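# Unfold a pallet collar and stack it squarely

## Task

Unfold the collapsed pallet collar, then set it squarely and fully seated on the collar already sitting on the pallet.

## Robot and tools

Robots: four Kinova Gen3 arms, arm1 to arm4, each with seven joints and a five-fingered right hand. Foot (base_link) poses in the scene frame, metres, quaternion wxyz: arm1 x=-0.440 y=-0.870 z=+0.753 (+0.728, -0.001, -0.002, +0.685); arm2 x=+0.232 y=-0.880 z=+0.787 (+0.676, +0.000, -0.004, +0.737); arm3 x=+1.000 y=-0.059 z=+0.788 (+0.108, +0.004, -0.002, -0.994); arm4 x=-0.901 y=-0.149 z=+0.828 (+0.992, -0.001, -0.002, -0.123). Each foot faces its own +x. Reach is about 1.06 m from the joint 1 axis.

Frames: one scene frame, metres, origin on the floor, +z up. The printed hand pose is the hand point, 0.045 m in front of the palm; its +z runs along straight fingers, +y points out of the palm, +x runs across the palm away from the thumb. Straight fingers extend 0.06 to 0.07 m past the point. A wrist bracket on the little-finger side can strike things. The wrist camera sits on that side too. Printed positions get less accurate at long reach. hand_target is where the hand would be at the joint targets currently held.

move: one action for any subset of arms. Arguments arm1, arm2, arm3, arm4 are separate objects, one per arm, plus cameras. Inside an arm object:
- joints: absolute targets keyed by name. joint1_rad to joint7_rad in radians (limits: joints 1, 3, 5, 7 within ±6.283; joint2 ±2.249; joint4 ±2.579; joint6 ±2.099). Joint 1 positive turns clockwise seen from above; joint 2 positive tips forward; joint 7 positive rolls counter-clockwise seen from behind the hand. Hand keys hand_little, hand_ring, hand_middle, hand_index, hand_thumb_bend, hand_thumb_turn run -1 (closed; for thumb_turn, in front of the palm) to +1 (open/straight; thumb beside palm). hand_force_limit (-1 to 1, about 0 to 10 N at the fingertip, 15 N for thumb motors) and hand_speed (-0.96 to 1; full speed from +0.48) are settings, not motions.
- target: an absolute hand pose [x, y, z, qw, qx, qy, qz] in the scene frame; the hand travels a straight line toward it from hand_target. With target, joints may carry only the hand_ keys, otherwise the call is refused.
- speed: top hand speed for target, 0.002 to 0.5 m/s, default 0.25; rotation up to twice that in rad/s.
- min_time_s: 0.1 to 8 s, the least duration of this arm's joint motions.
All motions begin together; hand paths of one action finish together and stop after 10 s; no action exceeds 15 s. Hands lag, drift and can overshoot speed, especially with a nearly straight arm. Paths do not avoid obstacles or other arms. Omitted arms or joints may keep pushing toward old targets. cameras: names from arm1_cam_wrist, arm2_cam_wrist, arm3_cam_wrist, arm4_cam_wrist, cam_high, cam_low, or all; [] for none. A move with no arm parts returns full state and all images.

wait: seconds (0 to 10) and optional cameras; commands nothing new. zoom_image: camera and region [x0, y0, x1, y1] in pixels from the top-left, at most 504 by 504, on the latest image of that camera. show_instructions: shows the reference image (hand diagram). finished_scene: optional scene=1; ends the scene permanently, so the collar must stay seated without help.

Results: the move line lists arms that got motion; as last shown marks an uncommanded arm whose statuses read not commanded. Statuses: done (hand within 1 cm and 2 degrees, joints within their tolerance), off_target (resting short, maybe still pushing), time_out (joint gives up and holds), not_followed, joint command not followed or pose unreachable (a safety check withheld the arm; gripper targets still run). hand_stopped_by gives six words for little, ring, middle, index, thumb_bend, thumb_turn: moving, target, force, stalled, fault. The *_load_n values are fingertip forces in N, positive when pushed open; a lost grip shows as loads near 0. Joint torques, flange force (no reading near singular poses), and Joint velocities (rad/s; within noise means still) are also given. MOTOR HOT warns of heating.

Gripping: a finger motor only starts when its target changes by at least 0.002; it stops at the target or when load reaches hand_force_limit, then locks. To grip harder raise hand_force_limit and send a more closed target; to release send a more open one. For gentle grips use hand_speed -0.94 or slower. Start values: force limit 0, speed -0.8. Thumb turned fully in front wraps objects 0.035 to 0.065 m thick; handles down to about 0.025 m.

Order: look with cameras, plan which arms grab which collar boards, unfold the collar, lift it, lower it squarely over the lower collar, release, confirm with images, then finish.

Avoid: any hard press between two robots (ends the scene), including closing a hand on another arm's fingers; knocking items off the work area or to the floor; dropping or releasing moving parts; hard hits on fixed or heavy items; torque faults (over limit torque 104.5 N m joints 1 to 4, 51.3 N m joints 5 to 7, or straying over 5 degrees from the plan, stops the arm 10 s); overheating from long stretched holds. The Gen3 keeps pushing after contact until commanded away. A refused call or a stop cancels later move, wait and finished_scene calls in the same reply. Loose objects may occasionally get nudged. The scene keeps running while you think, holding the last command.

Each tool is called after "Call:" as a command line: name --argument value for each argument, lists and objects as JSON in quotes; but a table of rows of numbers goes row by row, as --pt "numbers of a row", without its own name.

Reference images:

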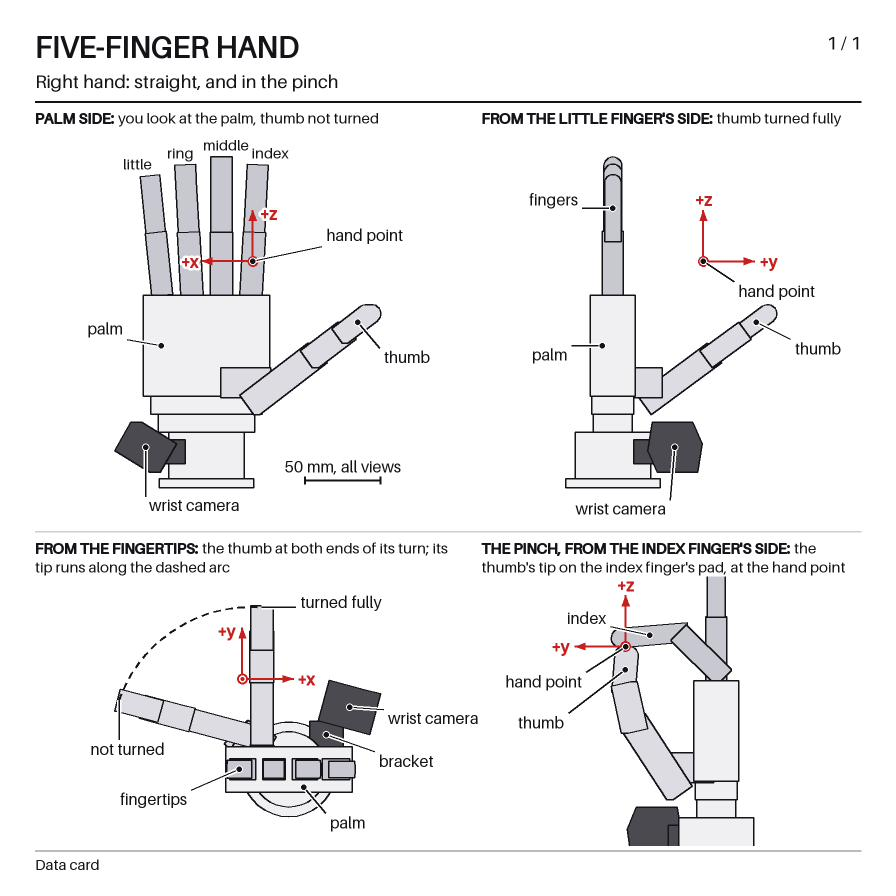

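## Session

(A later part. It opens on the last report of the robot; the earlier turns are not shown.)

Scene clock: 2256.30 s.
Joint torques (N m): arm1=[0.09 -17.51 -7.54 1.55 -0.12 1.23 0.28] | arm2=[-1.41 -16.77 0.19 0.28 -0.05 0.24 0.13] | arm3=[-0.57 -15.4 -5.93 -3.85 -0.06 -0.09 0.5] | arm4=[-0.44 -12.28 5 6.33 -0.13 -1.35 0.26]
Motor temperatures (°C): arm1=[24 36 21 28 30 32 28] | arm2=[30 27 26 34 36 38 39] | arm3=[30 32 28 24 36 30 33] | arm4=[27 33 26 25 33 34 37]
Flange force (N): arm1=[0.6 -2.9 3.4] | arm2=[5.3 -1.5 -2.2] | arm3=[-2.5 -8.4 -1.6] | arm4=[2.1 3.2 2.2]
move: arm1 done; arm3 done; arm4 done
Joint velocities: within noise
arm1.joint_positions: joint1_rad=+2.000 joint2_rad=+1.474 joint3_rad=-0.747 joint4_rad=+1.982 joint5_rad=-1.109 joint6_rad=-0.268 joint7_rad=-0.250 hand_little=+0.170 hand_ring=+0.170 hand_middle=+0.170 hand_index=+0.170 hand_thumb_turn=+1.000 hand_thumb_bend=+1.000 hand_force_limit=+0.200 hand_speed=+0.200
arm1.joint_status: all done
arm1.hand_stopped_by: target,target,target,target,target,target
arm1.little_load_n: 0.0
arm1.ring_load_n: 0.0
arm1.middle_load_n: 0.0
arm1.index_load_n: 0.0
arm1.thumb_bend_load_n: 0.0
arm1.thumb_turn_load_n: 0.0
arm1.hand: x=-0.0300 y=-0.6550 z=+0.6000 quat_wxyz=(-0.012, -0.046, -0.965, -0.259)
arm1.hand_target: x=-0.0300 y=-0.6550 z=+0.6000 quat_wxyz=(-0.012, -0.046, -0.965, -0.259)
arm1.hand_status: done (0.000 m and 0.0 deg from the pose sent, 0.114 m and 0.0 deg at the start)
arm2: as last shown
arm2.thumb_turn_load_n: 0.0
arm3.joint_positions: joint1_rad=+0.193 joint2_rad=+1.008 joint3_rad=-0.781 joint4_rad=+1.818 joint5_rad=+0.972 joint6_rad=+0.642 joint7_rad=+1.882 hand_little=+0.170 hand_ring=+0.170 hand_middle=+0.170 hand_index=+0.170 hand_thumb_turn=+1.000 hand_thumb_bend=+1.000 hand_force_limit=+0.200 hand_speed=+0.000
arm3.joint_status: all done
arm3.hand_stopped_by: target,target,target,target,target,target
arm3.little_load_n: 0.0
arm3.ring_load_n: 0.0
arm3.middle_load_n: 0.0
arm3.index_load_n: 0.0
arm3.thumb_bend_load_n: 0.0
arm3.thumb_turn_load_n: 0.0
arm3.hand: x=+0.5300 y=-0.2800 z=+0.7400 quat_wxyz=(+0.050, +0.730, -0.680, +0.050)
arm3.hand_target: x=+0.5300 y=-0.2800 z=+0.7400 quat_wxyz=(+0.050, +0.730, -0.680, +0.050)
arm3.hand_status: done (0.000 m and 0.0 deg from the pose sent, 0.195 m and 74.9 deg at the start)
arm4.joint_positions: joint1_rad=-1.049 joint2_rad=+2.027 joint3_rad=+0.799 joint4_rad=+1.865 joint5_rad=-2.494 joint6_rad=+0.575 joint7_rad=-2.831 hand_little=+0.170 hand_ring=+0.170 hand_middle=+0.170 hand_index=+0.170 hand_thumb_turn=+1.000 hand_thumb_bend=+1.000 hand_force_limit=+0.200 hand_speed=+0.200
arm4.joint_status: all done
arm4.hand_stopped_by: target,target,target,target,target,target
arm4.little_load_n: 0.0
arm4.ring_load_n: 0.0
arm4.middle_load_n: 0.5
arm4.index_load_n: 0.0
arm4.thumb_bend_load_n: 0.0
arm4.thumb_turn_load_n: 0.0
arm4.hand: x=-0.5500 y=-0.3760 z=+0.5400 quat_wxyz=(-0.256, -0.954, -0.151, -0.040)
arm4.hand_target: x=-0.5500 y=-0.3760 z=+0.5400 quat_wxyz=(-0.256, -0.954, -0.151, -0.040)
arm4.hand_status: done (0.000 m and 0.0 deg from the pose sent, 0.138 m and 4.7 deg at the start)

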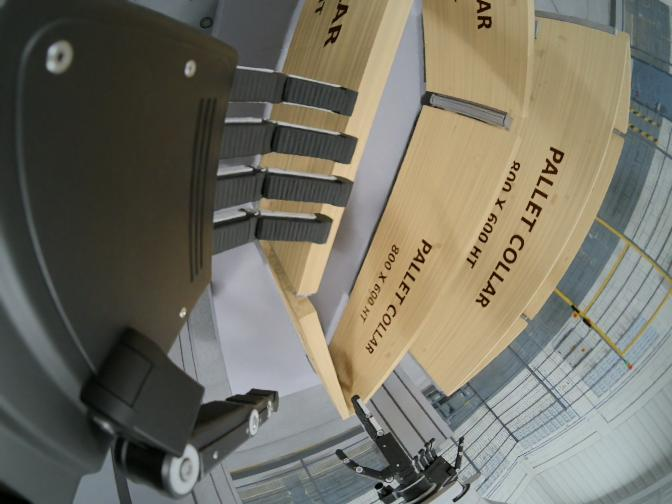

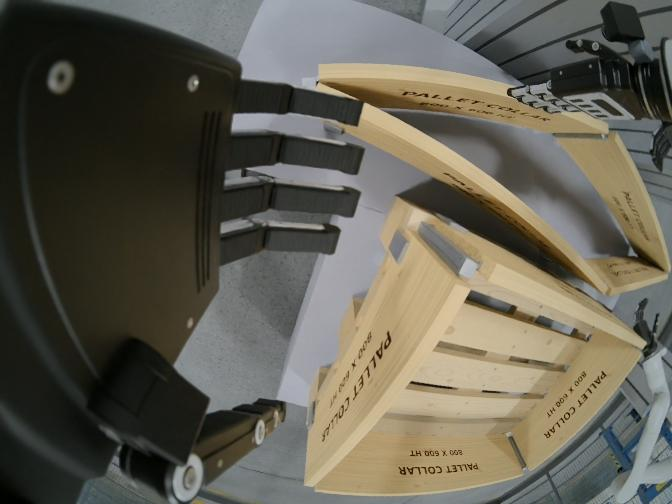

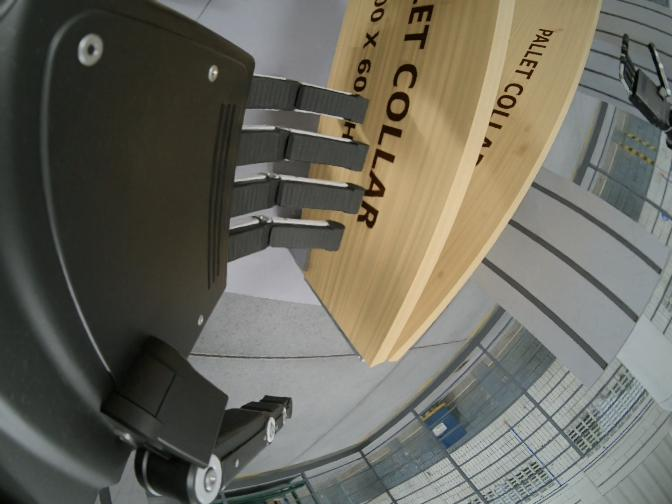

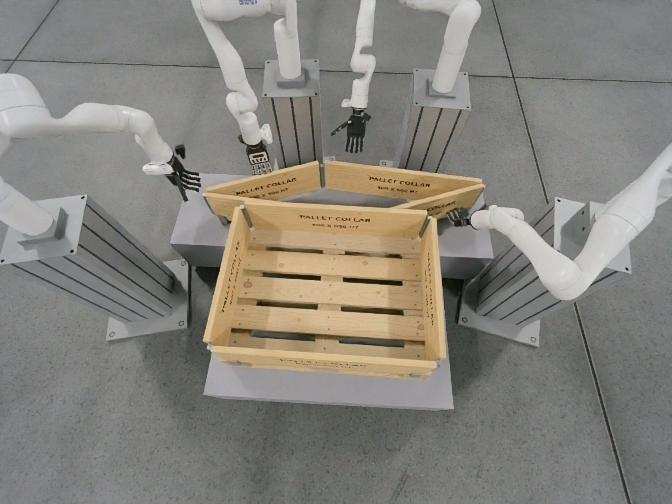

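Call:
move --arm1 '{"target": [-0.03, -0.655, 0.37, 0.0124, 0.0462, 0.9648, 0.2586], "speed": 0.2}' --arm3 '{"target": [0.53, -0.29, 0.60, 0.2586, 0.9650, -0.0421, -0.0113], "speed": 0.3}' --arm4 '{"target": [-0.550, -0.376, 0.37, 0.2556, 0.9540, 0.1511, 0.0405], "speed": 0.2}' --cameras '["arm1_cam_wrist", "arm3_cam_wrist", "arm4_cam_wrist", "cam_low"]'

Scene clock: 2264.50 s.
Joint torques (N m): arm1=[-0.01 -17.37 -6.49 2.52 -0.21 1.28 0.21] | arm2=[-1.42 -16.74 0.05 0.25 -0.1 0.28 0.08] | arm3=[-0.48 -15.94 -5.89 -0.59 -0.03 -0.71 0.53] | arm4=[-0.37 -12.3 3.51 5.18 -0.02 -1.34 0.22]
Motor temperatures (°C): arm1=[24 35 21 28 30 32 28] | arm2=[30 27 26 33 36 38 39] | arm3=[30 32 28 24 36 30 33] | arm4=[27 33 26 25 33 34 37]
Flange force (N): arm1=[-0.6 -3.2 2.5] | arm2=[5.2 -1.0 -2.1] | arm3=[-3.1 1.9 -8.1] | arm4=[0.8 2.3 3.5]
move: arm1 done; arm3 done; arm4 done
Joint velocities: within noise
arm1.joint_positions: joint1_rad=+1.920 joint2_rad=+1.953 joint3_rad=-0.578 joint4_rad=+1.444 joint5_rad=-0.968 joint6_rad=-0.093 joint7_rad=-0.136 hand_little=+0.170 hand_ring=+0.170 hand_middle=+0.170 hand_index=+0.170 hand_thumb_turn=+1.000 hand_thumb_bend=+1.000 hand_force_limit=+0.200 hand_speed=+0.200
arm1.joint_status: not commanded
arm1.hand_stopped_by: target,target,target,target,target,target
arm1.little_load_n: 0.0
arm1.ring_load_n: 0.0
arm1.middle_load_n: 0.0
arm1.index_load_n: 0.0
arm1.thumb_bend_load_n: 0.0
arm1.thumb_turn_load_n: 0.0
arm1.hand: x=-0.0300 y=-0.6550 z=+0.3700 quat_wxyz=(-0.012, -0.046, -0.965, -0.259)
arm1.hand_target: x=-0.0300 y=-0.6550 z=+0.3700 quat_wxyz=(-0.012, -0.046, -0.965, -0.259)
arm1.hand_status: done (0.000 m and 0.0 deg from the pose sent, 0.230 m and 0.0 deg at the start)
arm2: as last shown
arm3.joint_positions: joint1_rad=+0.471 joint2_rad=+1.425 joint3_rad=-0.506 joint4_rad=+1.752 joint5_rad=+2.402 joint6_rad=-0.030 joint7_rad=+2.392 hand_little=+0.170 hand_ring=+0.170 hand_middle=+0.170 hand_index=+0.170 hand_thumb_turn=+1.000 hand_thumb_bend=+1.000 hand_force_limit=+0.200 hand_speed=+0.000
arm3.joint_status: not commanded
arm3.hand_stopped_by: target,target,target,target,target,target
arm3.little_load_n: 0.0
arm3.ring_load_n: 0.0
arm3.middle_load_n: 0.0
arm3.index_load_n: 0.0
arm3.thumb_bend_load_n: 0.0
arm3.thumb_turn_load_n: 0.0
arm3.hand: x=+0.5300 y=-0.2900 z=+0.6000 quat_wxyz=(+0.259, +0.965, -0.042, -0.011)
arm3.hand_target: x=+0.5300 y=-0.2900 z=+0.6000 quat_wxyz=(+0.259, +0.965, -0.042, -0.011)
arm3.hand_status: done (0.000 m and 0.0 deg from the pose sent, 0.140 m and 83.6 deg at the start)
arm4.joint_positions: joint1_rad=-0.910 joint2_rad=+2.247 joint3_rad=+0.641 joint4_rad=+1.330 joint5_rad=-2.656 joint6_rad=+0.206 joint7_rad=-2.727 hand_little=+0.170 hand_ring=+0.170 hand_middle=+0.170 hand_index=+0.170 hand_thumb_turn=+1.000 hand_thumb_bend=+1.000 hand_force_limit=+0.200 hand_speed=+0.200
arm4.joint_status: not commanded
arm4.hand_stopped_by: target,target,target,target,target,target
arm4.little_load_n: 0.0
arm4.ring_load_n: 0.0
arm4.middle_load_n: 0.0
arm4.index_load_n: 0.0
arm4.thumb_bend_load_n: 0.0
arm4.thumb_turn_load_n: 0.0
arm4.hand: x=-0.5500 y=-0.3760 z=+0.3700 quat_wxyz=(-0.256, -0.954, -0.151, -0.040)
arm4.hand_target: x=-0.5500 y=-0.3760 z=+0.3700 quat_wxyz=(-0.256, -0.954, -0.151, -0.040)
arm4.hand_status: done (0.000 m and 0.0 deg from the pose sent, 0.170 m and 0.0 deg at the start; a joint's target at an end of its range on 33 of 98 steps)

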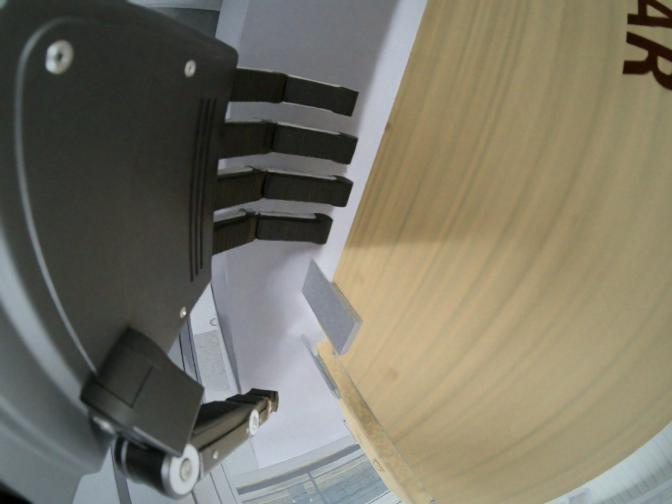

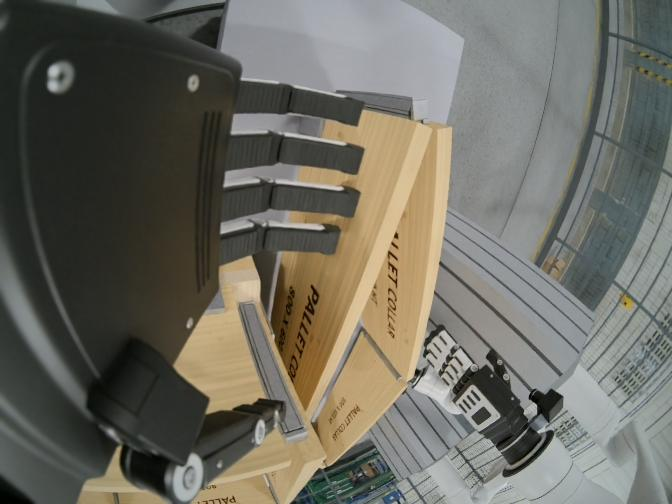

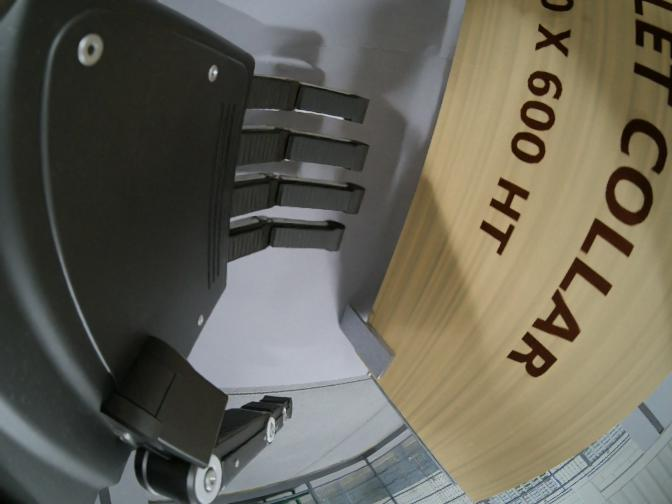

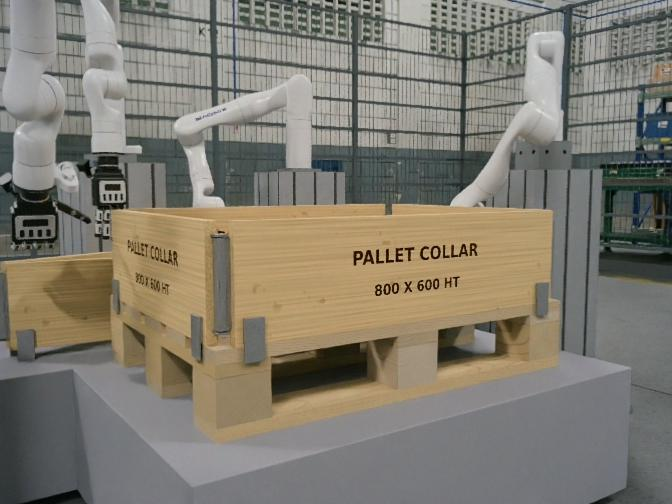

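Call:
zoom_image --camera "arm1_cam_wrist" --region '[200, 50, 460, 400]'

Call:
zoom_image --camera "arm4_cam_wrist" --region '[220, 50, 480, 400]'

Scaled by 1.440 from the camera's image (finer frame: 960x720).

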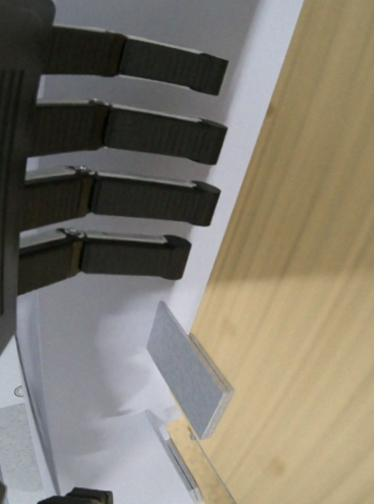

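Scaled by 1.440 from the camera's image (finer frame: 960x720).

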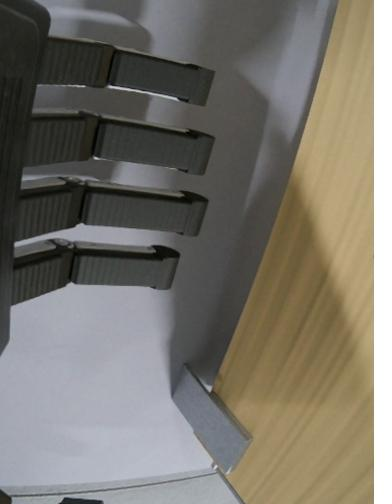

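Call:
move --arm1 '{"target": [-0.0405, -0.610, 0.337, 0.0193, 0.0718, 0.9632, 0.2581], "speed": 0.08}' --arm3 '{"target": [0.53, -0.29, 0.37, 0.2586, 0.9650, -0.0421, -0.0113], "speed": 0.2}' --arm4 '{"target": [-0.5315, -0.433, 0.337, 0.2556, 0.9540, 0.1511, 0.0405], "speed": 0.08}' --cameras '["arm1_cam_wrist", "arm3_cam_wrist", "arm4_cam_wrist"]'

Scene clock: 2352.87 s.
Joint torques (N m): arm1=[-3.04 -2.39 4.03 -5.23 -0.44 -5.19 0.14] | arm2=[-1.46 -16.64 0.18 0.24 -0.07 0.25 0.14] | arm3=[-0.47 -15.59 -4.96 -0.5 -0.13 -0.78 0.52] | arm4=[4.24 13.88 -16.56 -15.83 1.91 3.02 0.28]
Motor temperatures (°C): arm1=[24 33 21 27 30 32 28] | arm2=[29 28 26 31 36 36 39] | arm3=[27 31 27 24 36 30 33] | arm4=[27 30 25 25 33 33 37]
Flange force (N): arm1=[1.7 12.4 -46.8] | arm2=[5.4 -1.3 -2.6] | arm3=[-1.9 2.1 -8.1] | arm4=[-5.9 37.7 -111.6]
move: arm1 done; arm3 done; arm4 done
Joint velocities: within noise
arm1.joint_positions: joint1_rad=+1.923 joint2_rad=+2.116 joint3_rad=-0.729 joint4_rad=+1.378 joint5_rad=-0.874 joint6_rad=-0.240 joint7_rad=-0.147 hand_little=+0.170 hand_ring=+0.170 hand_middle=+0.170 hand_index=+0.170 hand_thumb_turn=+1.000 hand_thumb_bend=+1.000 hand_force_limit=+0.200 hand_speed=+0.200
arm1.joint_status: not commanded
arm1.hand_stopped_by: target,target,target,target,target,target
arm1.little_load_n: -2.5
arm1.ring_load_n: -2.0
arm1.middle_load_n: -4.0
arm1.index_load_n: -3.5
arm1.thumb_bend_load_n: 0.0
arm1.thumb_turn_load_n: 0.0
arm1.hand: x=-0.0405 y=-0.6100 z=+0.3370 quat_wxyz=(-0.019, -0.072, -0.963, -0.258)
arm1.hand_target: x=-0.0405 y=-0.6100 z=+0.3370 quat_wxyz=(-0.019, -0.072, -0.963, -0.258)
arm1.hand_status: done (0.000 m and 0.0 deg from the pose sent, 0.057 m and 3.0 deg at the start)
arm2: as last shown
arm3.joint_positions: joint1_rad=+0.404 joint2_rad=+1.953 joint3_rad=-0.440 joint4_rad=+1.151 joint5_rad=+2.489 joint6_rad=-0.163 joint7_rad=+2.474 hand_little=+0.170 hand_ring=+0.170 hand_middle=+0.170 hand_index=+0.170 hand_thumb_turn=+1.000 hand_thumb_bend=+1.000 hand_force_limit=+0.200 hand_speed=+0.000
arm3.joint_status: not commanded
arm3.hand_stopped_by: target,target,target,target,target,target
arm3.little_load_n: 0.0
arm3.ring_load_n: 0.0
arm3.middle_load_n: 0.0
arm3.index_load_n: 0.0
arm3.thumb_bend_load_n: 0.0
arm3.thumb_turn_load_n: 0.0
arm3.hand: x=+0.5300 y=-0.2900 z=+0.3700 quat_wxyz=(+0.259, +0.965, -0.042, -0.011)
arm3.hand_target: x=+0.5300 y=-0.2900 z=+0.3700 quat_wxyz=(+0.259, +0.965, -0.042, -0.011)
arm3.hand_status: done (0.000 m and 0.0 deg from the pose sent, 0.230 m and 0.0 deg at the start)
arm4.joint_positions: joint1_rad=-0.582 joint2_rad=+2.247 joint3_rad=+0.576 joint4_rad=+1.124 joint5_rad=-3.496 joint6_rad=+0.124 joint7_rad=-1.586 hand_little=+0.169 hand_ring=+0.169 hand_middle=+0.169 hand_index=+0.169 hand_thumb_turn=+1.000 hand_thumb_bend=+1.000 hand_force_limit=+0.200 hand_speed=+0.200
arm4.joint_status: not commanded
arm4.hand_stopped_by: target,target,target,target,target,target
arm4.little_load_n: -7.0
arm4.ring_load_n: -7.0
arm4.middle_load_n: -8.5
arm4.index_load_n: -8.5
arm4.thumb_bend_load_n: 0.0
arm4.thumb_turn_load_n: 0.0
arm4.hand: x=-0.5315 y=-0.4330 z=+0.3370 quat_wxyz=(-0.256, -0.954, -0.151, -0.041)
arm4.hand_target: x=-0.5315 y=-0.4330 z=+0.3370 quat_wxyz=(-0.256, -0.954, -0.151, -0.041)
arm4.hand_status: done (0.000 m and 0.0 deg from the pose sent, 0.068 m and 0.0 deg at the start; a joint's target at an end of its range on 98 of 98 steps)

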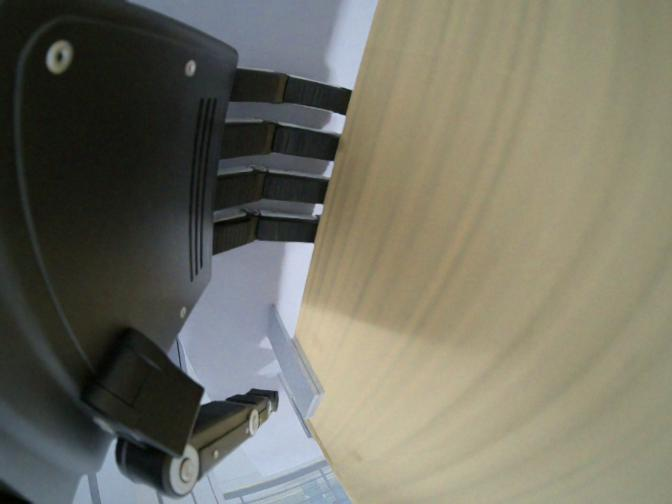

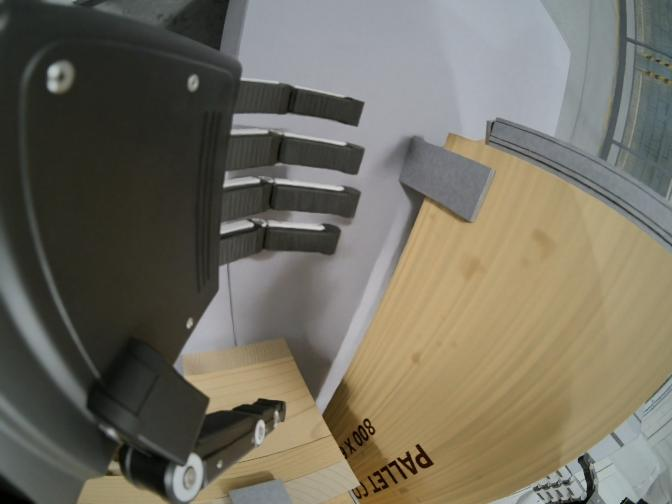

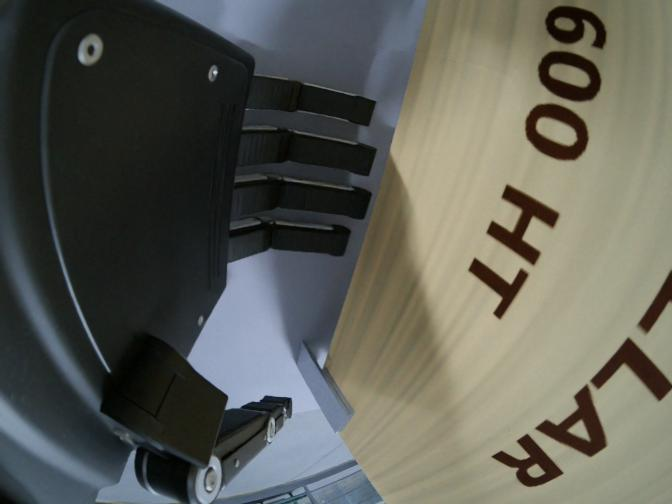

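Call:
move --arm1 '{"target": [-0.0405, -0.610, 0.343, 0.0193, 0.0718, 0.9632, 0.2581], "speed": 0.05}' --arm4 '{"target": [-0.5315, -0.433, 0.350, 0.2556, 0.9540, 0.1511, 0.0405], "speed": 0.05}' --cameras '["arm1_cam_wrist", "arm4_cam_wrist"]'

Scene clock: 2357.70 s.
Joint torques (N m): arm1=[0 -15.79 -7.11 3.42 -0.13 1.19 0.23] | arm2=[-1.44 -16.64 0.09 0.24 -0.03 0.25 0.13] | arm3=[-0.49 -15.61 -4.96 -0.52 -0.15 -0.76 0.52] | arm4=[-0.46 -14.24 3.12 3.48 -0.15 -0.2 0.26]
Motor temperatures (°C): arm1=[24 32 21 27 30 32 28] | arm2=[29 28 26 31 36 36 39] | arm3=[27 31 27 24 36 30 33] | arm4=[27 30 25 25 33 33 37]
Flange force (N): arm1=[1.6 -2.9 1.1] | arm2=[5.2 -1.1 -2.5] | arm3=[-1.9 2.0 -8.1] | arm4=[2.4 0.8 5.3]
move: arm1 done; arm4 done
Joint velocities: within noise
arm1.joint_positions: joint1_rad=+1.930 joint2_rad=+2.108 joint3_rad=-0.735 joint4_rad=+1.398 joint5_rad=-0.870 joint6_rad=-0.254 joint7_rad=-0.150 hand_little=+0.170 hand_ring=+0.170 hand_middle=+0.170 hand_index=+0.170 hand_thumb_turn=+1.000 hand_thumb_bend=+1.000 hand_force_limit=+0.200 hand_speed=+0.200
arm1.joint_status: not commanded
arm1.hand_stopped_by: target,target,target,target,target,target
arm1.little_load_n: 0.0
arm1.ring_load_n: 0.0
arm1.middle_load_n: 0.0
arm1.index_load_n: 0.0
arm1.thumb_bend_load_n: 0.0
arm1.thumb_turn_load_n: 0.0
arm1.hand: x=-0.0405 y=-0.6100 z=+0.3430 quat_wxyz=(-0.019, -0.072, -0.963, -0.258)
arm1.hand_target: x=-0.0405 y=-0.6100 z=+0.3430 quat_wxyz=(-0.019, -0.072, -0.963, -0.258)
arm1.hand_status: done (0.000 m and 0.0 deg from the pose sent, 0.006 m and 0.0 deg at the start)
arm2, arm3: as last shown
arm2.thumb_turn_load_n: -0.5
arm3.ring_load_n: 0.5
arm4.joint_positions: joint1_rad=-0.579 joint2_rad=+2.211 joint3_rad=+0.557 joint4_rad=+1.180 joint5_rad=-3.477 joint6_rad=+0.153 joint7_rad=-1.576 hand_little=+0.170 hand_ring=+0.170 hand_middle=+0.170 hand_index=+0.170 hand_thumb_turn=+1.000 hand_thumb_bend=+1.000 hand_force_limit=+0.200 hand_speed=+0.200
arm4.joint_status: not commanded
arm4.hand_stopped_by: target,target,target,target,target,target
arm4.little_load_n: 0.0
arm4.ring_load_n: 0.5
arm4.middle_load_n: 0.0
arm4.index_load_n: 0.0
arm4.thumb_bend_load_n: 0.0
arm4.thumb_turn_load_n: 0.0
arm4.hand: x=-0.5315 y=-0.4330 z=+0.3500 quat_wxyz=(-0.256, -0.954, -0.151, -0.041)
arm4.hand_target: x=-0.5315 y=-0.4330 z=+0.3500 quat_wxyz=(-0.256, -0.954, -0.151, -0.041)
arm4.hand_status: done (0.000 m and 0.0 deg from the pose sent, 0.013 m and 0.0 deg at the start)

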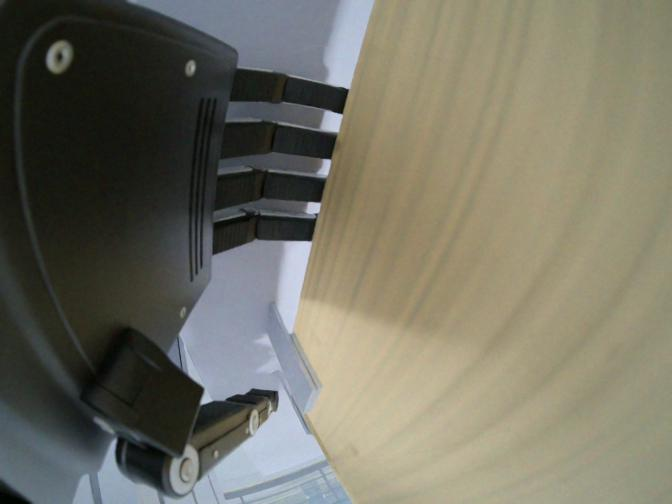

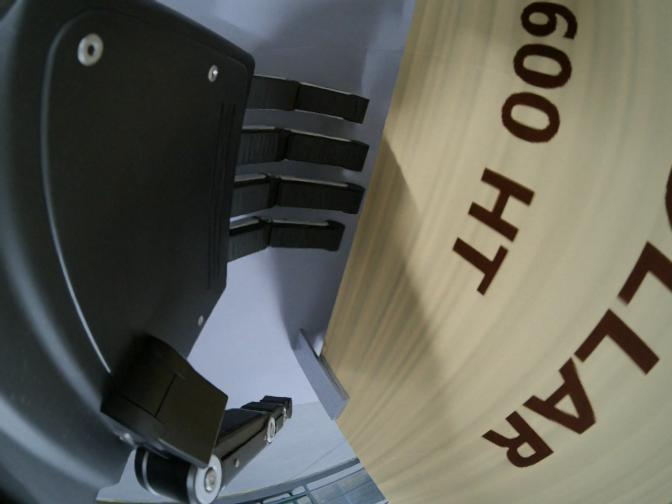

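Call:
move --arm1 '{"target": [-0.0405, -0.610, 0.340, 0.0193, 0.0718, 0.9632, 0.2581], "speed": 0.02}' --arm4 '{"target": [-0.5315, -0.433, 0.345, 0.2556, 0.9540, 0.1511, 0.0405], "speed": 0.02}' --arm3 '{"target": [0.53, -0.29, 0.350, 0.2586, 0.9650, -0.0421, -0.0113], "speed": 0.05}'

Scene clock: 2362.03 s.
Joint torques (N m): arm1=[0.08 -15.82 -7.03 3.51 -0.19 1.2 0.26] | arm2=[-1.4 -16.66 0.06 0.17 -0.07 0.29 0.15] | arm3=[-0.51 -15.51 -4.73 -0.71 -0.18 -0.76 0.53] | arm4=[-0.47 -14.19 3.02 3.48 -0.1 -0.24 0.27]
Motor temperatures (°C): arm1=[24 32 21 27 30 32 28] | arm2=[29 28 26 31 36 36 39] | arm3=[27 31 27 24 36 30 33] | arm4=[26 30 25 25 33 33 37]
Flange force (N): arm1=[1.4 -2.8 1.7] | arm2=[4.8 -0.8 -2.4] | arm3=[-1.8 2.1 -8.3] | arm4=[2.5 0.6 5.8]
move: arm1 done; arm3 done; arm4 done
Joint velocities: within noise
arm1.joint_positions: joint1_rad=+1.927 joint2_rad=+2.112 joint3_rad=-0.732 joint4_rad=+1.388 joint5_rad=-0.872 joint6_rad=-0.247 joint7_rad=-0.149 hand_little=+0.170 hand_ring=+0.170 hand_middle=+0.170 hand_index=+0.170 hand_thumb_turn=+1.000 hand_thumb_bend=+1.000 hand_force_limit=+0.200 hand_speed=+0.200
arm1.joint_status: not commanded
arm1.hand_stopped_by: target,target,target,target,target,target
arm1.little_load_n: 0.0
arm1.ring_load_n: 0.0
arm1.middle_load_n: 0.0
arm1.index_load_n: 0.0
arm1.thumb_bend_load_n: 0.0
arm1.thumb_turn_load_n: 0.0
arm1.hand: x=-0.0405 y=-0.6100 z=+0.3400 quat_wxyz=(-0.019, -0.072, -0.963, -0.258)
arm1.hand_target: x=-0.0405 y=-0.6100 z=+0.3400 quat_wxyz=(-0.019, -0.072, -0.963, -0.258)
arm1.hand_status: done (0.000 m and 0.0 deg from the pose sent, 0.003 m and 0.0 deg at the start)
arm2: as last shown
arm2.thumb_turn_load_n: 0.0
arm3.joint_positions: joint1_rad=+0.384 joint2_rad=+2.000 joint3_rad=-0.427 joint4_rad=+1.074 joint5_rad=+2.489 joint6_rad=-0.198 joint7_rad=+2.467 hand_little=+0.170 hand_ring=+0.170 hand_middle=+0.170 hand_index=+0.170 hand_thumb_turn=+1.000 hand_thumb_bend=+1.000 hand_force_limit=+0.200 hand_speed=+0.000
arm3.joint_status: not commanded
arm3.hand_stopped_by: target,target,target,target,target,target
arm3.little_load_n: 0.0
arm3.ring_load_n: 0.5
arm3.middle_load_n: 0.0
arm3.index_load_n: 0.0
arm3.thumb_bend_load_n: 0.0
arm3.thumb_turn_load_n: 0.0
arm3.hand: x=+0.5300 y=-0.2900 z=+0.3500 quat_wxyz=(+0.259, +0.965, -0.042, -0.011)
arm3.hand_target: x=+0.5300 y=-0.2900 z=+0.3500 quat_wxyz=(+0.259, +0.965, -0.042, -0.011)
arm3.hand_status: done (0.000 m and 0.0 deg from the pose sent, 0.020 m and 0.0 deg at the start)
arm4.joint_positions: joint1_rad=-0.580 joint2_rad=+2.225 joint3_rad=+0.564 joint4_rad=+1.158 joint5_rad=-3.485 joint6_rad=+0.142 joint7_rad=-1.579 hand_little=+0.170 hand_ring=+0.170 hand_middle=+0.170 hand_index=+0.170 hand_thumb_turn=+1.000 hand_thumb_bend=+1.000 hand_force_limit=+0.200 hand_speed=+0.200
arm4.joint_status: not commanded
arm4.hand_stopped_by: target,target,target,target,target,target
arm4.little_load_n: 0.0
arm4.ring_load_n: 0.0
arm4.middle_load_n: 0.0
arm4.index_load_n: 0.0
arm4.thumb_bend_load_n: 0.0
arm4.thumb_turn_load_n: 0.0
arm4.hand: x=-0.5315 y=-0.4330 z=+0.3450 quat_wxyz=(-0.256, -0.954, -0.151, -0.041)
arm4.hand_target: x=-0.5315 y=-0.4330 z=+0.3450 quat_wxyz=(-0.256, -0.954, -0.151, -0.041)
arm4.hand_status: done (0.000 m and 0.0 deg from the pose sent, 0.005 m and 0.0 deg at the start)
pictures: none

Call:
move --arm1 '{"target": [-0.0378, -0.592, 0.343, 0.0193, 0.0718, 0.9632, 0.2581], "speed": 0.03}' --arm4 '{"target": [-0.5251, -0.4530, 0.346, 0.2556, 0.9540, 0.1511, 0.0405], "speed": 0.03}' --arm3 '{"target": [0.518, -0.365, 0.350, 0.2583, 0.9639, -0.0632, -0.0169], "speed": 0.06}' --cameras '["arm1_cam_wrist", "arm3_cam_wrist", "arm4_cam_wrist"]'

Scene clock: 2388.53 s.
Joint torques (N m): arm1=[-2.29 -16.92 -10.71 3.92 0.58 2.93 0.81] | arm2=[-1.35 -16.77 0.07 0.24 -0.08 0.19 0.14] | arm3=[-1.72 -19.06 -8.2 -3.16 -0.67 -0.96 0.23] | arm4=[-0.35 -14.61 3.17 3.13 -0.08 -0.19 0.28]
Motor temperatures (°C): arm1=[24 32 21 26 30 32 28] | arm2=[29 29 26 30 36 36 39] | arm3=[26 31 27 24 36 30 33] | arm4=[26 30 25 25 33 33 37]
Flange force (N): arm1=[5.9 -9.3 -2.8] | arm2=[5.1 -1.3 -2.2] | arm3=[0.7 -2.8 -11.7] | arm4=[2.1 0.2 5.2]
move: arm1 done; arm3 done; arm4 done
Joint velocities: within noise
arm1.joint_positions: joint1_rad=+1.892 joint2_rad=+2.119 joint3_rad=-0.766 joint4_rad=+1.382 joint5_rad=-0.874 joint6_rad=-0.273 joint7_rad=-0.161 hand_little=+0.170 hand_ring=+0.170 hand_middle=+0.170 hand_index=+0.170 hand_thumb_turn=+1.000 hand_thumb_bend=+1.000 hand_force_limit=+0.200 hand_speed=+0.200
arm1.joint_status: not commanded
arm1.hand_stopped_by: target,target,target,target,target,target
arm1.little_load_n: 0.5
arm1.ring_load_n: 0.0
arm1.middle_load_n: 0.0
arm1.index_load_n: 0.0
arm1.thumb_bend_load_n: -0.5
arm1.thumb_turn_load_n: 0.0
arm1.hand: x=-0.0378 y=-0.5920 z=+0.3430 quat_wxyz=(-0.019, -0.072, -0.963, -0.258)
arm1.hand_target: x=-0.0378 y=-0.5920 z=+0.3430 quat_wxyz=(-0.019, -0.072, -0.963, -0.258)
arm1.hand_status: done (0.000 m and 0.0 deg from the pose sent, 0.018 m and 0.0 deg at the start)
arm2: as last shown
arm3.joint_positions: joint1_rad=+0.224 joint2_rad=+2.015 joint3_rad=-0.484 joint4_rad=+1.021 joint5_rad=+2.422 joint6_rad=-0.131 joint7_rad=+2.380 hand_little=+0.170 hand_ring=+0.170 hand_middle=+0.170 hand_index=+0.170 hand_thumb_turn=+1.000 hand_thumb_bend=+1.000 hand_force_limit=+0.200 hand_speed=+0.000
arm3.joint_status: not commanded
arm3.hand_stopped_by: target,target,target,target,target,target
arm3.little_load_n: 0.0
arm3.ring_load_n: -0.5
arm3.middle_load_n: 0.0
arm3.index_load_n: 0.0
arm3.thumb_bend_load_n: 0.0
arm3.thumb_turn_load_n: 0.0
arm3.hand: x=+0.5179 y=-0.3650 z=+0.3500 quat_wxyz=(+0.258, +0.964, -0.063, -0.017)
arm3.hand_target: x=+0.5180 y=-0.3650 z=+0.3500 quat_wxyz=(+0.258, +0.964, -0.063, -0.017)
arm3.hand_status: done (0.000 m and 0.0 deg from the pose sent, 0.076 m and 2.5 deg at the start)
arm4.joint_positions: joint1_rad=-0.516 joint2_rad=+2.221 joint3_rad=+0.580 joint4_rad=+1.131 joint5_rad=-3.453 joint6_rad=+0.140 joint7_rad=-1.560 hand_little=+0.170 hand_ring=+0.170 hand_middle=+0.170 hand_index=+0.170 hand_thumb_turn=+1.000 hand_thumb_bend=+1.000 hand_force_limit=+0.200 hand_speed=+0.200
arm4.joint_status: not commanded
arm4.hand_stopped_by: target,target,target,target,target,target
arm4.little_load_n: 0.0
arm4.ring_load_n: 0.0
arm4.middle_load_n: 0.0
arm4.index_load_n: 0.0
arm4.thumb_bend_load_n: 0.0
arm4.thumb_turn_load_n: 0.0
arm4.hand: x=-0.5251 y=-0.4530 z=+0.3460 quat_wxyz=(-0.256, -0.954, -0.151, -0.041)
arm4.hand_target: x=-0.5251 y=-0.4530 z=+0.3460 quat_wxyz=(-0.256, -0.954, -0.151, -0.041)
arm4.hand_status: done (0.000 m and 0.0 deg from the pose sent, 0.021 m and 0.0 deg at the start)

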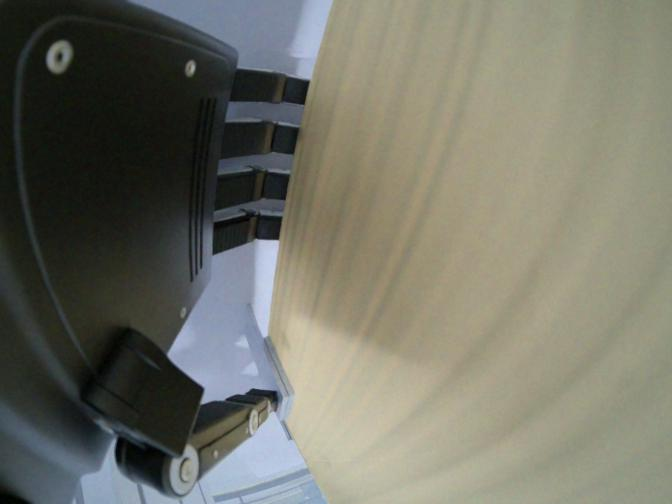

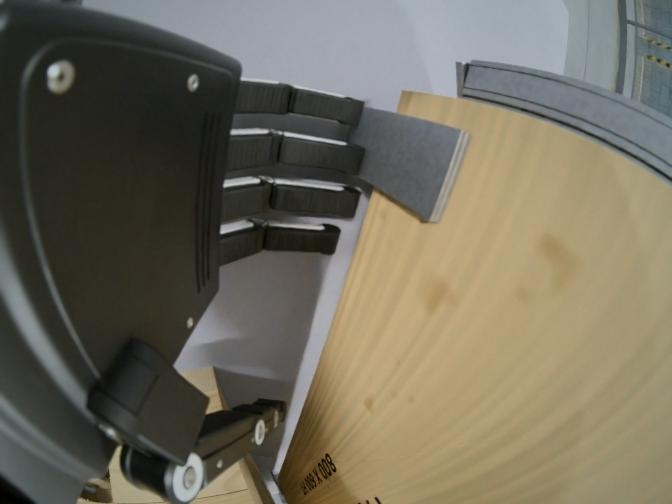

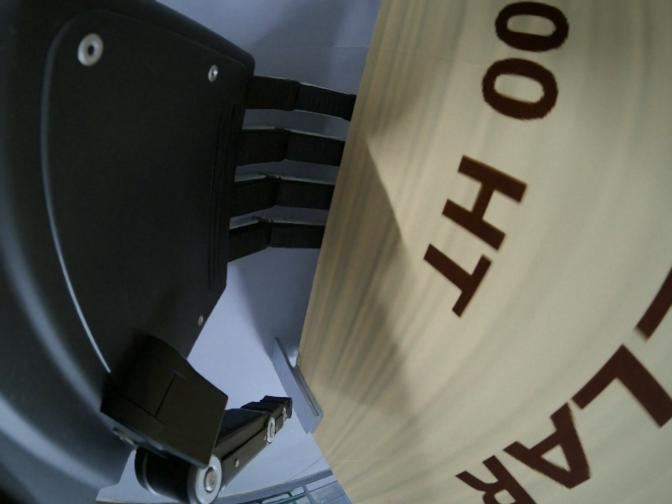

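Call:
move --arm1 '{"target": [-0.0570, -0.600, 0.343, 0.0193, 0.0718, 0.9632, 0.2581], "speed": 0.04}' --arm4 '{"target": [-0.5080, -0.4480, 0.346, 0.2556, 0.9540, 0.1511, 0.0405], "speed": 0.04}' --arm3 '{"target": [0.475, -0.350, 0.350, 0.2583, 0.9639, -0.0632, -0.0169], "speed": 0.06}'

Call:
move --arm1 '{"target": [-0.0541, -0.580, 0.343, 0.0193, 0.0718, 0.9632, 0.2581], "speed": 0.03}' --arm4 '{"target": [-0.5020, -0.4665, 0.346, 0.2556, 0.9540, 0.1511, 0.0405], "speed": 0.03}' --arm3 '{"target": [0.472, -0.375, 0.350, 0.2583, 0.9639, -0.0632, -0.0169], "speed": 0.03}' --cameras '["arm1_cam_wrist", "arm3_cam_wrist", "arm4_cam_wrist"]'

Scene clock: 2405.30 s.
Joint torques (N m): arm1=[0.06 -14.92 -7.22 4.15 -0.14 1.23 0.24] | arm2=[-1.34 -16.68 0.08 0.21 -0.1 0.2 0.13] | arm3=[-0.51 -17.28 -3.94 -2.75 -0.32 -0.57 0.52] | arm4=[-0.42 -15.06 3.22 2.83 -0.06 -0.21 0.25]
Motor temperatures (°C): arm1=[24 31 21 26 30 32 28] | arm2=[29 29 26 30 36 36 39] | arm3=[26 31 27 24 36 30 33] | arm4=[26 29 25 25 33 33 37]
Flange force (N): arm1=[2.5 -2.8 1.3] | arm2=[5.0 -1.2 -2.4] | arm3=[-1.1 3.2 -8.5] | arm4=[2.4 0.3 5.5]
move: arm1 done; arm3 done; arm4 done
Joint velocities: within noise
arm1.joint_positions: joint1_rad=+1.962 joint2_rad=+2.151 joint3_rad=-0.776 joint4_rad=+1.435 joint5_rad=-0.800 joint6_rad=-0.324 joint7_rad=-0.163 hand_little=+0.170 hand_ring=+0.170 hand_middle=+0.170 hand_index=+0.170 hand_thumb_turn=+1.000 hand_thumb_bend=+1.000 hand_force_limit=+0.200 hand_speed=+0.200
arm1.joint_status: not commanded
arm1.hand_stopped_by: target,target,target,target,target,target
arm1.little_load_n: 0.0
arm1.ring_load_n: 0.0
arm1.middle_load_n: 0.0
arm1.index_load_n: 0.0
arm1.thumb_bend_load_n: 0.0
arm1.thumb_turn_load_n: 0.0
arm1.hand: x=-0.0570 y=-0.6000 z=+0.3430 quat_wxyz=(-0.019, -0.072, -0.963, -0.258)
arm1.hand_target: x=-0.0570 y=-0.6000 z=+0.3430 quat_wxyz=(-0.019, -0.072, -0.963, -0.258)
arm1.hand_status: done (0.000 m and 0.0 deg from the pose sent, 0.021 m and 0.0 deg at the start)
arm2.joint_positions: joint1_rad=+0.341 joint2_rad=+1.126 joint3_rad=-0.044 joint4_rad=+1.957 joint5_rad=+0.511 joint6_rad=+0.075 joint7_rad=+0.013 hand_little=+1.000 hand_ring=+1.000 hand_middle=+1.000 hand_index=+1.000 hand_thumb_turn=-1.000 hand_thumb_bend=+0.300 hand_force_limit=+0.200 hand_speed=+0.000
arm2.joint_status: not commanded
arm2.hand_stopped_by: target,target,fault,target,target,target
arm2.little_load_n: 0.0
arm2.ring_load_n: 0.0
arm2.middle_load_n: 0.0
arm2.index_load_n: 0.0
arm2.thumb_bend_load_n: 0.0
arm2.thumb_turn_load_n: 0.0
arm2.hand: x=+0.3305 y=-0.5650 z=+0.6200 quat_wxyz=(+0.000, +0.990, +0.143, +0.000)
arm2.hand_target: x=+0.3305 y=-0.5650 z=+0.6200 quat_wxyz=(+0.000, +0.990, +0.143, +0.000)
arm2.hand_status: not commanded
arm3.joint_positions: joint1_rad=+0.163 joint2_rad=+2.006 joint3_rad=-0.351 joint4_rad=+0.860 joint5_rad=+2.402 joint6_rad=-0.304 joint7_rad=+2.261 hand_little=+0.170 hand_ring=+0.170 hand_middle=+0.170 hand_index=+0.170 hand_thumb_turn=+1.000 hand_thumb_bend=+1.000 hand_force_limit=+0.200 hand_speed=+0.000
arm3.joint_status: not commanded
arm3.hand_stopped_by: target,target,target,target,target,target
arm3.little_load_n: 0.5
arm3.ring_load_n: 0.0
arm3.middle_load_n: 0.5
arm3.index_load_n: 0.0
arm3.thumb_bend_load_n: 0.0
arm3.thumb_turn_load_n: 0.0
arm3.hand: x=+0.4750 y=-0.3500 z=+0.3500 quat_wxyz=(+0.258, +0.964, -0.063, -0.017)
arm3.hand_target: x=+0.4750 y=-0.3500 z=+0.3500 quat_wxyz=(+0.258, +0.964, -0.063, -0.017)
arm3.hand_status: done (0.000 m and 0.0 deg from the pose sent, 0.045 m and 0.0 deg at the start)
arm4.joint_positions: joint1_rad=-0.517 joint2_rad=+2.217 joint3_rad=+0.597 joint4_rad=+1.085 joint5_rad=-3.459 joint6_rad=+0.087 joint7_rad=-1.561 hand_little=+0.170 hand_ring=+0.170 hand_middle=+0.170 hand_index=+0.170 hand_thumb_turn=+1.000 hand_thumb_bend=+1.000 hand_force_limit=+0.200 hand_speed=+0.200
arm4.joint_status: not commanded
arm4.hand_stopped_by: target,target,target,target,target,target
arm4.little_load_n: 0.0
arm4.ring_load_n: 0.0
arm4.middle_load_n: 0.0
arm4.index_load_n: 0.0
arm4.thumb_bend_load_n: 0.0
arm4.thumb_turn_load_n: 0.0
arm4.hand: x=-0.5080 y=-0.4480 z=+0.3460 quat_wxyz=(-0.256, -0.954, -0.151, -0.041)
arm4.hand_target: x=-0.5080 y=-0.4480 z=+0.3460 quat_wxyz=(-0.256, -0.954, -0.151, -0.040)
arm4.hand_status: done (0.000 m and 0.0 deg from the pose sent, 0.018 m and 0.0 deg at the start)
pictures: none

Scene clock: 2406.63 s.
Joint torques (N m): arm1=[-1.6 -15.68 -9.91 4.35 0.46 2.47 0.7] | arm2=[-1.41 -16.54 0.12 0.15 -0.05 0.33 0.11] | arm3=[-0.54 -17.58 -3.81 -3.09 -0.32 -0.54 0.52] | arm4=[-0.46 -15.56 3.2 2.5 -0.03 -0.19 0.24]
Motor temperatures (°C): arm1=[24 31 21 26 30 32 28] | arm2=[29 29 26 30 36 36 39] | arm3=[26 31 27 24 36 30 33] | arm4=[26 29 25 25 33 33 37]
Flange force (N): arm1=[6.1 -7.6 -2.9] | arm2=[4.8 -0.7 -2.7] | arm3=[-0.9 3.3 -8.6] | arm4=[2.2 0.2 5.9]
move: arm1 done; arm3 done; arm4 done
Joint velocities: within noise
arm1.joint_positions: joint1_rad=+1.917 joint2_rad=+2.165 joint3_rad=-0.812 joint4_rad=+1.415 joint5_rad=-0.805 joint6_rad=-0.345 joint7_rad=-0.174 hand_little=+0.170 hand_ring=+0.170 hand_middle=+0.170 hand_index=+0.170 hand_thumb_turn=+1.000 hand_thumb_bend=+1.000 hand_force_limit=+0.200 hand_speed=+0.200
arm1.joint_status: not commanded
arm1.hand_stopped_by: target,target,target,target,target,target
arm1.little_load_n: 0.0
arm1.ring_load_n: 0.5
arm1.middle_load_n: 0.0
arm1.index_load_n: 0.5
arm1.thumb_bend_load_n: -0.5
arm1.thumb_turn_load_n: 0.0
arm1.hand: x=-0.0541 y=-0.5800 z=+0.3430 quat_wxyz=(-0.019, -0.072, -0.963, -0.258)
arm1.hand_target: x=-0.0541 y=-0.5800 z=+0.3430 quat_wxyz=(-0.019, -0.072, -0.963, -0.258)
arm1.hand_status: done (0.000 m and 0.0 deg from the pose sent, 0.020 m and 0.0 deg at the start)
arm2: as last shown
arm3.joint_positions: joint1_rad=+0.101 joint2_rad=+2.011 joint3_rad=-0.342 joint4_rad=+0.822 joint5_rad=+2.388 joint6_rad=-0.310 joint7_rad=+2.211 hand_little=+0.170 hand_ring=+0.170 hand_middle=+0.170 hand_index=+0.170 hand_thumb_turn=+1.000 hand_thumb_bend=+1.000 hand_force_limit=+0.200 hand_speed=+0.000
arm3.joint_status: not commanded
arm3.hand_stopped_by: target,target,target,target,target,target
arm3.little_load_n: 0.0
arm3.ring_load_n: 0.0
arm3.middle_load_n: 0.0
arm3.index_load_n: 0.0
arm3.thumb_bend_load_n: -0.5
arm3.thumb_turn_load_n: 0.0
arm3.hand: x=+0.4720 y=-0.3750 z=+0.3500 quat_wxyz=(+0.258, +0.964, -0.063, -0.017)
arm3.hand_target: x=+0.4720 y=-0.3750 z=+0.3500 quat_wxyz=(+0.258, +0.964, -0.063, -0.017)
arm3.hand_status: done (0.000 m and 0.0 deg from the pose sent, 0.025 m and 0.0 deg at the start)
arm4.joint_positions: joint1_rad=-0.459 joint2_rad=+2.216 joint3_rad=+0.612 joint4_rad=+1.051 joint5_rad=-3.434 joint6_rad=+0.079 joint7_rad=-1.542 hand_little=+0.170 hand_ring=+0.170 hand_middle=+0.170 hand_index=+0.170 hand_thumb_turn=+1.000 hand_thumb_bend=+1.000 hand_force_limit=+0.200 hand_speed=+0.200
arm4.joint_status: not commanded
arm4.hand_stopped_by: target,target,target,target,target,target
arm4.little_load_n: 0.5
arm4.ring_load_n: 0.0
arm4.middle_load_n: 0.0
arm4.index_load_n: 0.5
arm4.thumb_bend_load_n: 0.0
arm4.thumb_turn_load_n: 0.0
arm4.hand: x=-0.5020 y=-0.4665 z=+0.3460 quat_wxyz=(-0.256, -0.954, -0.151, -0.041)
arm4.hand_target: x=-0.5020 y=-0.4665 z=+0.3460 quat_wxyz=(-0.256, -0.954, -0.151, -0.041)
arm4.hand_status: done (0.000 m and 0.0 deg from the pose sent, 0.019 m and 0.0 deg at the start)

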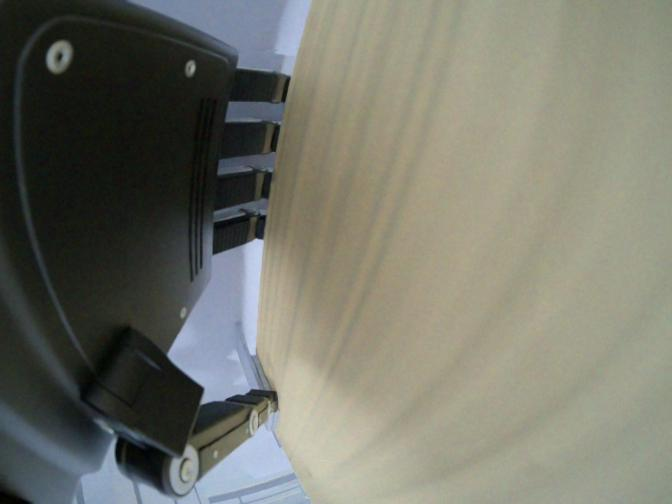

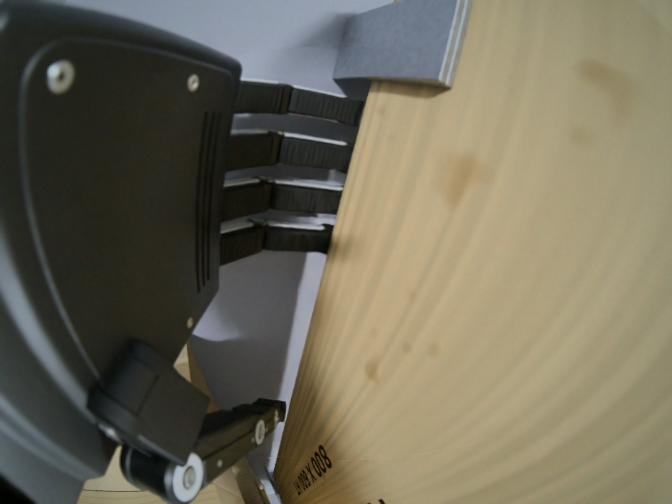

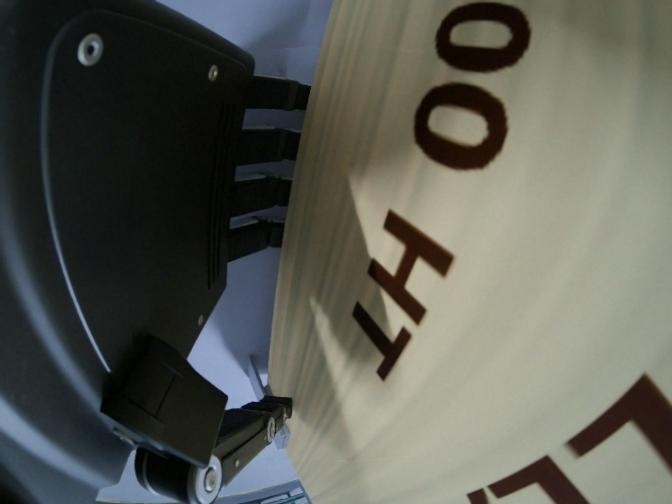

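Call:
move --arm1 '{"target": [-0.0544, -0.582, 0.343, 0.0193, 0.0718, 0.9632, 0.2581], "speed": 0.03}' --arm3 '{"target": [0.464, -0.374, 0.345, 0.2583, 0.9639, -0.0632, -0.0169], "speed": 0.03}'

Call:
move --arm3 '{"target": [0.464, -0.374, 0.341, 0.2583, 0.9639, -0.0632, -0.0169], "speed": 0.03}'

Scene clock: 2413.53 s.
Joint torques (N m): arm1=[0.12 -15 -7.29 4.14 -0.16 1.19 0.3] | arm2=[-1.48 -16.67 0.08 0.24 -0.11 0.25 0.09] | arm3=[-0.56 -17.78 -3.55 -3.48 -0.39 -0.47 0.52] | arm4=[-0.46 -15.5 3.18 2.52 -0.03 -0.19 0.27]
Motor temperatures (°C): arm1=[24 31 21 26 30 32 28] | arm2=[29 29 26 30 36 36 39] | arm3=[26 31 26 24 36 30 33] | arm4=[26 29 24 25 33 33 37]
Flange force (N): arm1=[2.5 -2.7 1.2] | arm2=[5.4 -1.1 -2.4] | arm3=[-0.4 3.4 -8.9] | arm4=[2.3 0.2 5.8]
move: arm1 done; arm3 done
Joint velocities: within noise
arm1.joint_positions: joint1_rad=+1.921 joint2_rad=+2.164 joint3_rad=-0.808 joint4_rad=+1.417 joint5_rad=-0.805 joint6_rad=-0.343 joint7_rad=-0.173 hand_little=+0.170 hand_ring=+0.170 hand_middle=+0.170 hand_index=+0.170 hand_thumb_turn=+1.000 hand_thumb_bend=+1.000 hand_force_limit=+0.200 hand_speed=+0.200
arm1.joint_status: not commanded
arm1.hand_stopped_by: target,target,target,target,target,target
arm1.little_load_n: 0.0
arm1.ring_load_n: 0.0
arm1.middle_load_n: 0.0
arm1.index_load_n: 0.0
arm1.thumb_bend_load_n: 0.0
arm1.thumb_turn_load_n: 0.0
arm1.hand: x=-0.0544 y=-0.5820 z=+0.3430 quat_wxyz=(-0.019, -0.072, -0.963, -0.258)
arm1.hand_target: x=-0.0544 y=-0.5820 z=+0.3430 quat_wxyz=(-0.019, -0.072, -0.963, -0.258)
arm1.hand_status: done (0.000 m and 0.0 deg from the pose sent, 0.002 m and 0.0 deg at the start)
arm2, arm4: as last shown
arm3.joint_positions: joint1_rad=+0.082 joint2_rad=+2.030 joint3_rad=-0.311 joint4_rad=+0.759 joint5_rad=+2.388 joint6_rad=-0.353 joint7_rad=+2.174 hand_little=+0.170 hand_ring=+0.170 hand_middle=+0.170 hand_index=+0.170 hand_thumb_turn=+1.000 hand_thumb_bend=+1.000 hand_force_limit=+0.200 hand_speed=+0.000
arm3.joint_status: not commanded
arm3.hand_stopped_by: target,target,target,target,target,target
arm3.little_load_n: 0.0
arm3.ring_load_n: 0.0
arm3.middle_load_n: 0.0
arm3.index_load_n: 0.0
arm3.thumb_bend_load_n: 0.0
arm3.thumb_turn_load_n: 0.0
arm3.hand: x=+0.4640 y=-0.3740 z=+0.3450 quat_wxyz=(+0.258, +0.964, -0.063, -0.017)
arm3.hand_target: x=+0.4640 y=-0.3740 z=+0.3450 quat_wxyz=(+0.258, +0.964, -0.063, -0.017)
arm3.hand_status: done (0.000 m and 0.0 deg from the pose sent, 0.009 m and 0.0 deg at the start)
arm4.joint_positions: joint1_rad=-0.459 joint2_rad=+2.217 joint3_rad=+0.612 joint4_rad=+1.051 joint5_rad=-3.434 joint6_rad=+0.079 joint7_rad=-1.542 hand_little=+0.170 hand_ring=+0.170 hand_middle=+0.170 hand_index=+0.170 hand_thumb_turn=+1.000 hand_thumb_bend=+1.000 hand_force_limit=+0.200 hand_speed=+0.200
arm4.little_load_n: 0.0
arm4.index_load_n: 0.0
arm4.hand: x=-0.5020 y=-0.4665 z=+0.3460 quat_wxyz=(-0.256, -0.954, -0.151, -0.040)
arm4.hand_target: x=-0.5020 y=-0.4665 z=+0.3460 quat_wxyz=(-0.256, -0.954, -0.151, -0.040)
pictures: none

Scene clock: 2414.50 s.
Joint torques (N m): arm1=[0.12 -15.03 -7.32 4.15 -0.14 1.21 0.28] | arm2=[-1.44 -16.67 0.15 0.21 -0.03 0.29 0.11] | arm3=[-1 -11.51 -1.55 -2.93 0.03 1.13 0.46] | arm4=[-0.42 -15.49 3.18 2.63 -0.06 -0.17 0.28]
Motor temperatures (°C): arm1=[24 31 21 26 30 32 28] | arm2=[29 29 26 30 36 36 39] | arm3=[26 31 26 24 36 30 33] | arm4=[26 29 24 25 33 33 37]
Flange force (N): arm1=[2.5 -2.7 1.3] | arm2=[5.1 -1.0 -2.4] | arm3=[1.6 8.8 -23.3] | arm4=[2.7 0.1 6.3]
move: arm3 done
Joint velocities: within noise
arm1, arm2, arm4: as last shown
arm3.joint_positions: joint1_rad=+0.077 joint2_rad=+2.042 joint3_rad=-0.306 joint4_rad=+0.738 joint5_rad=+2.388 joint6_rad=-0.362 joint7_rad=+2.167 hand_little=+0.170 hand_ring=+0.170 hand_middle=+0.170 hand_index=+0.170 hand_thumb_turn=+1.000 hand_thumb_bend=+1.000 hand_force_limit=+0.200 hand_speed=+0.000
arm3.joint_status: not commanded
arm3.hand_stopped_by: target,target,target,target,target,target
arm3.little_load_n: -1.5
arm3.ring_load_n: -0.5
arm3.middle_load_n: -0.5
arm3.index_load_n: -3.0
arm3.thumb_bend_load_n: 0.0
arm3.thumb_turn_load_n: 0.0
arm3.hand: x=+0.4640 y=-0.3740 z=+0.3410 quat_wxyz=(+0.258, +0.964, -0.063, -0.017)
arm3.hand_target: x=+0.4640 y=-0.3740 z=+0.3410 quat_wxyz=(+0.258, +0.964, -0.063, -0.017)
arm3.hand_status: done (0.000 m and 0.0 deg from the pose sent, 0.004 m and 0.0 deg at the start)
arm4.ring_load_n: 0.5
arm4.index_load_n: 0.5
pictures: none


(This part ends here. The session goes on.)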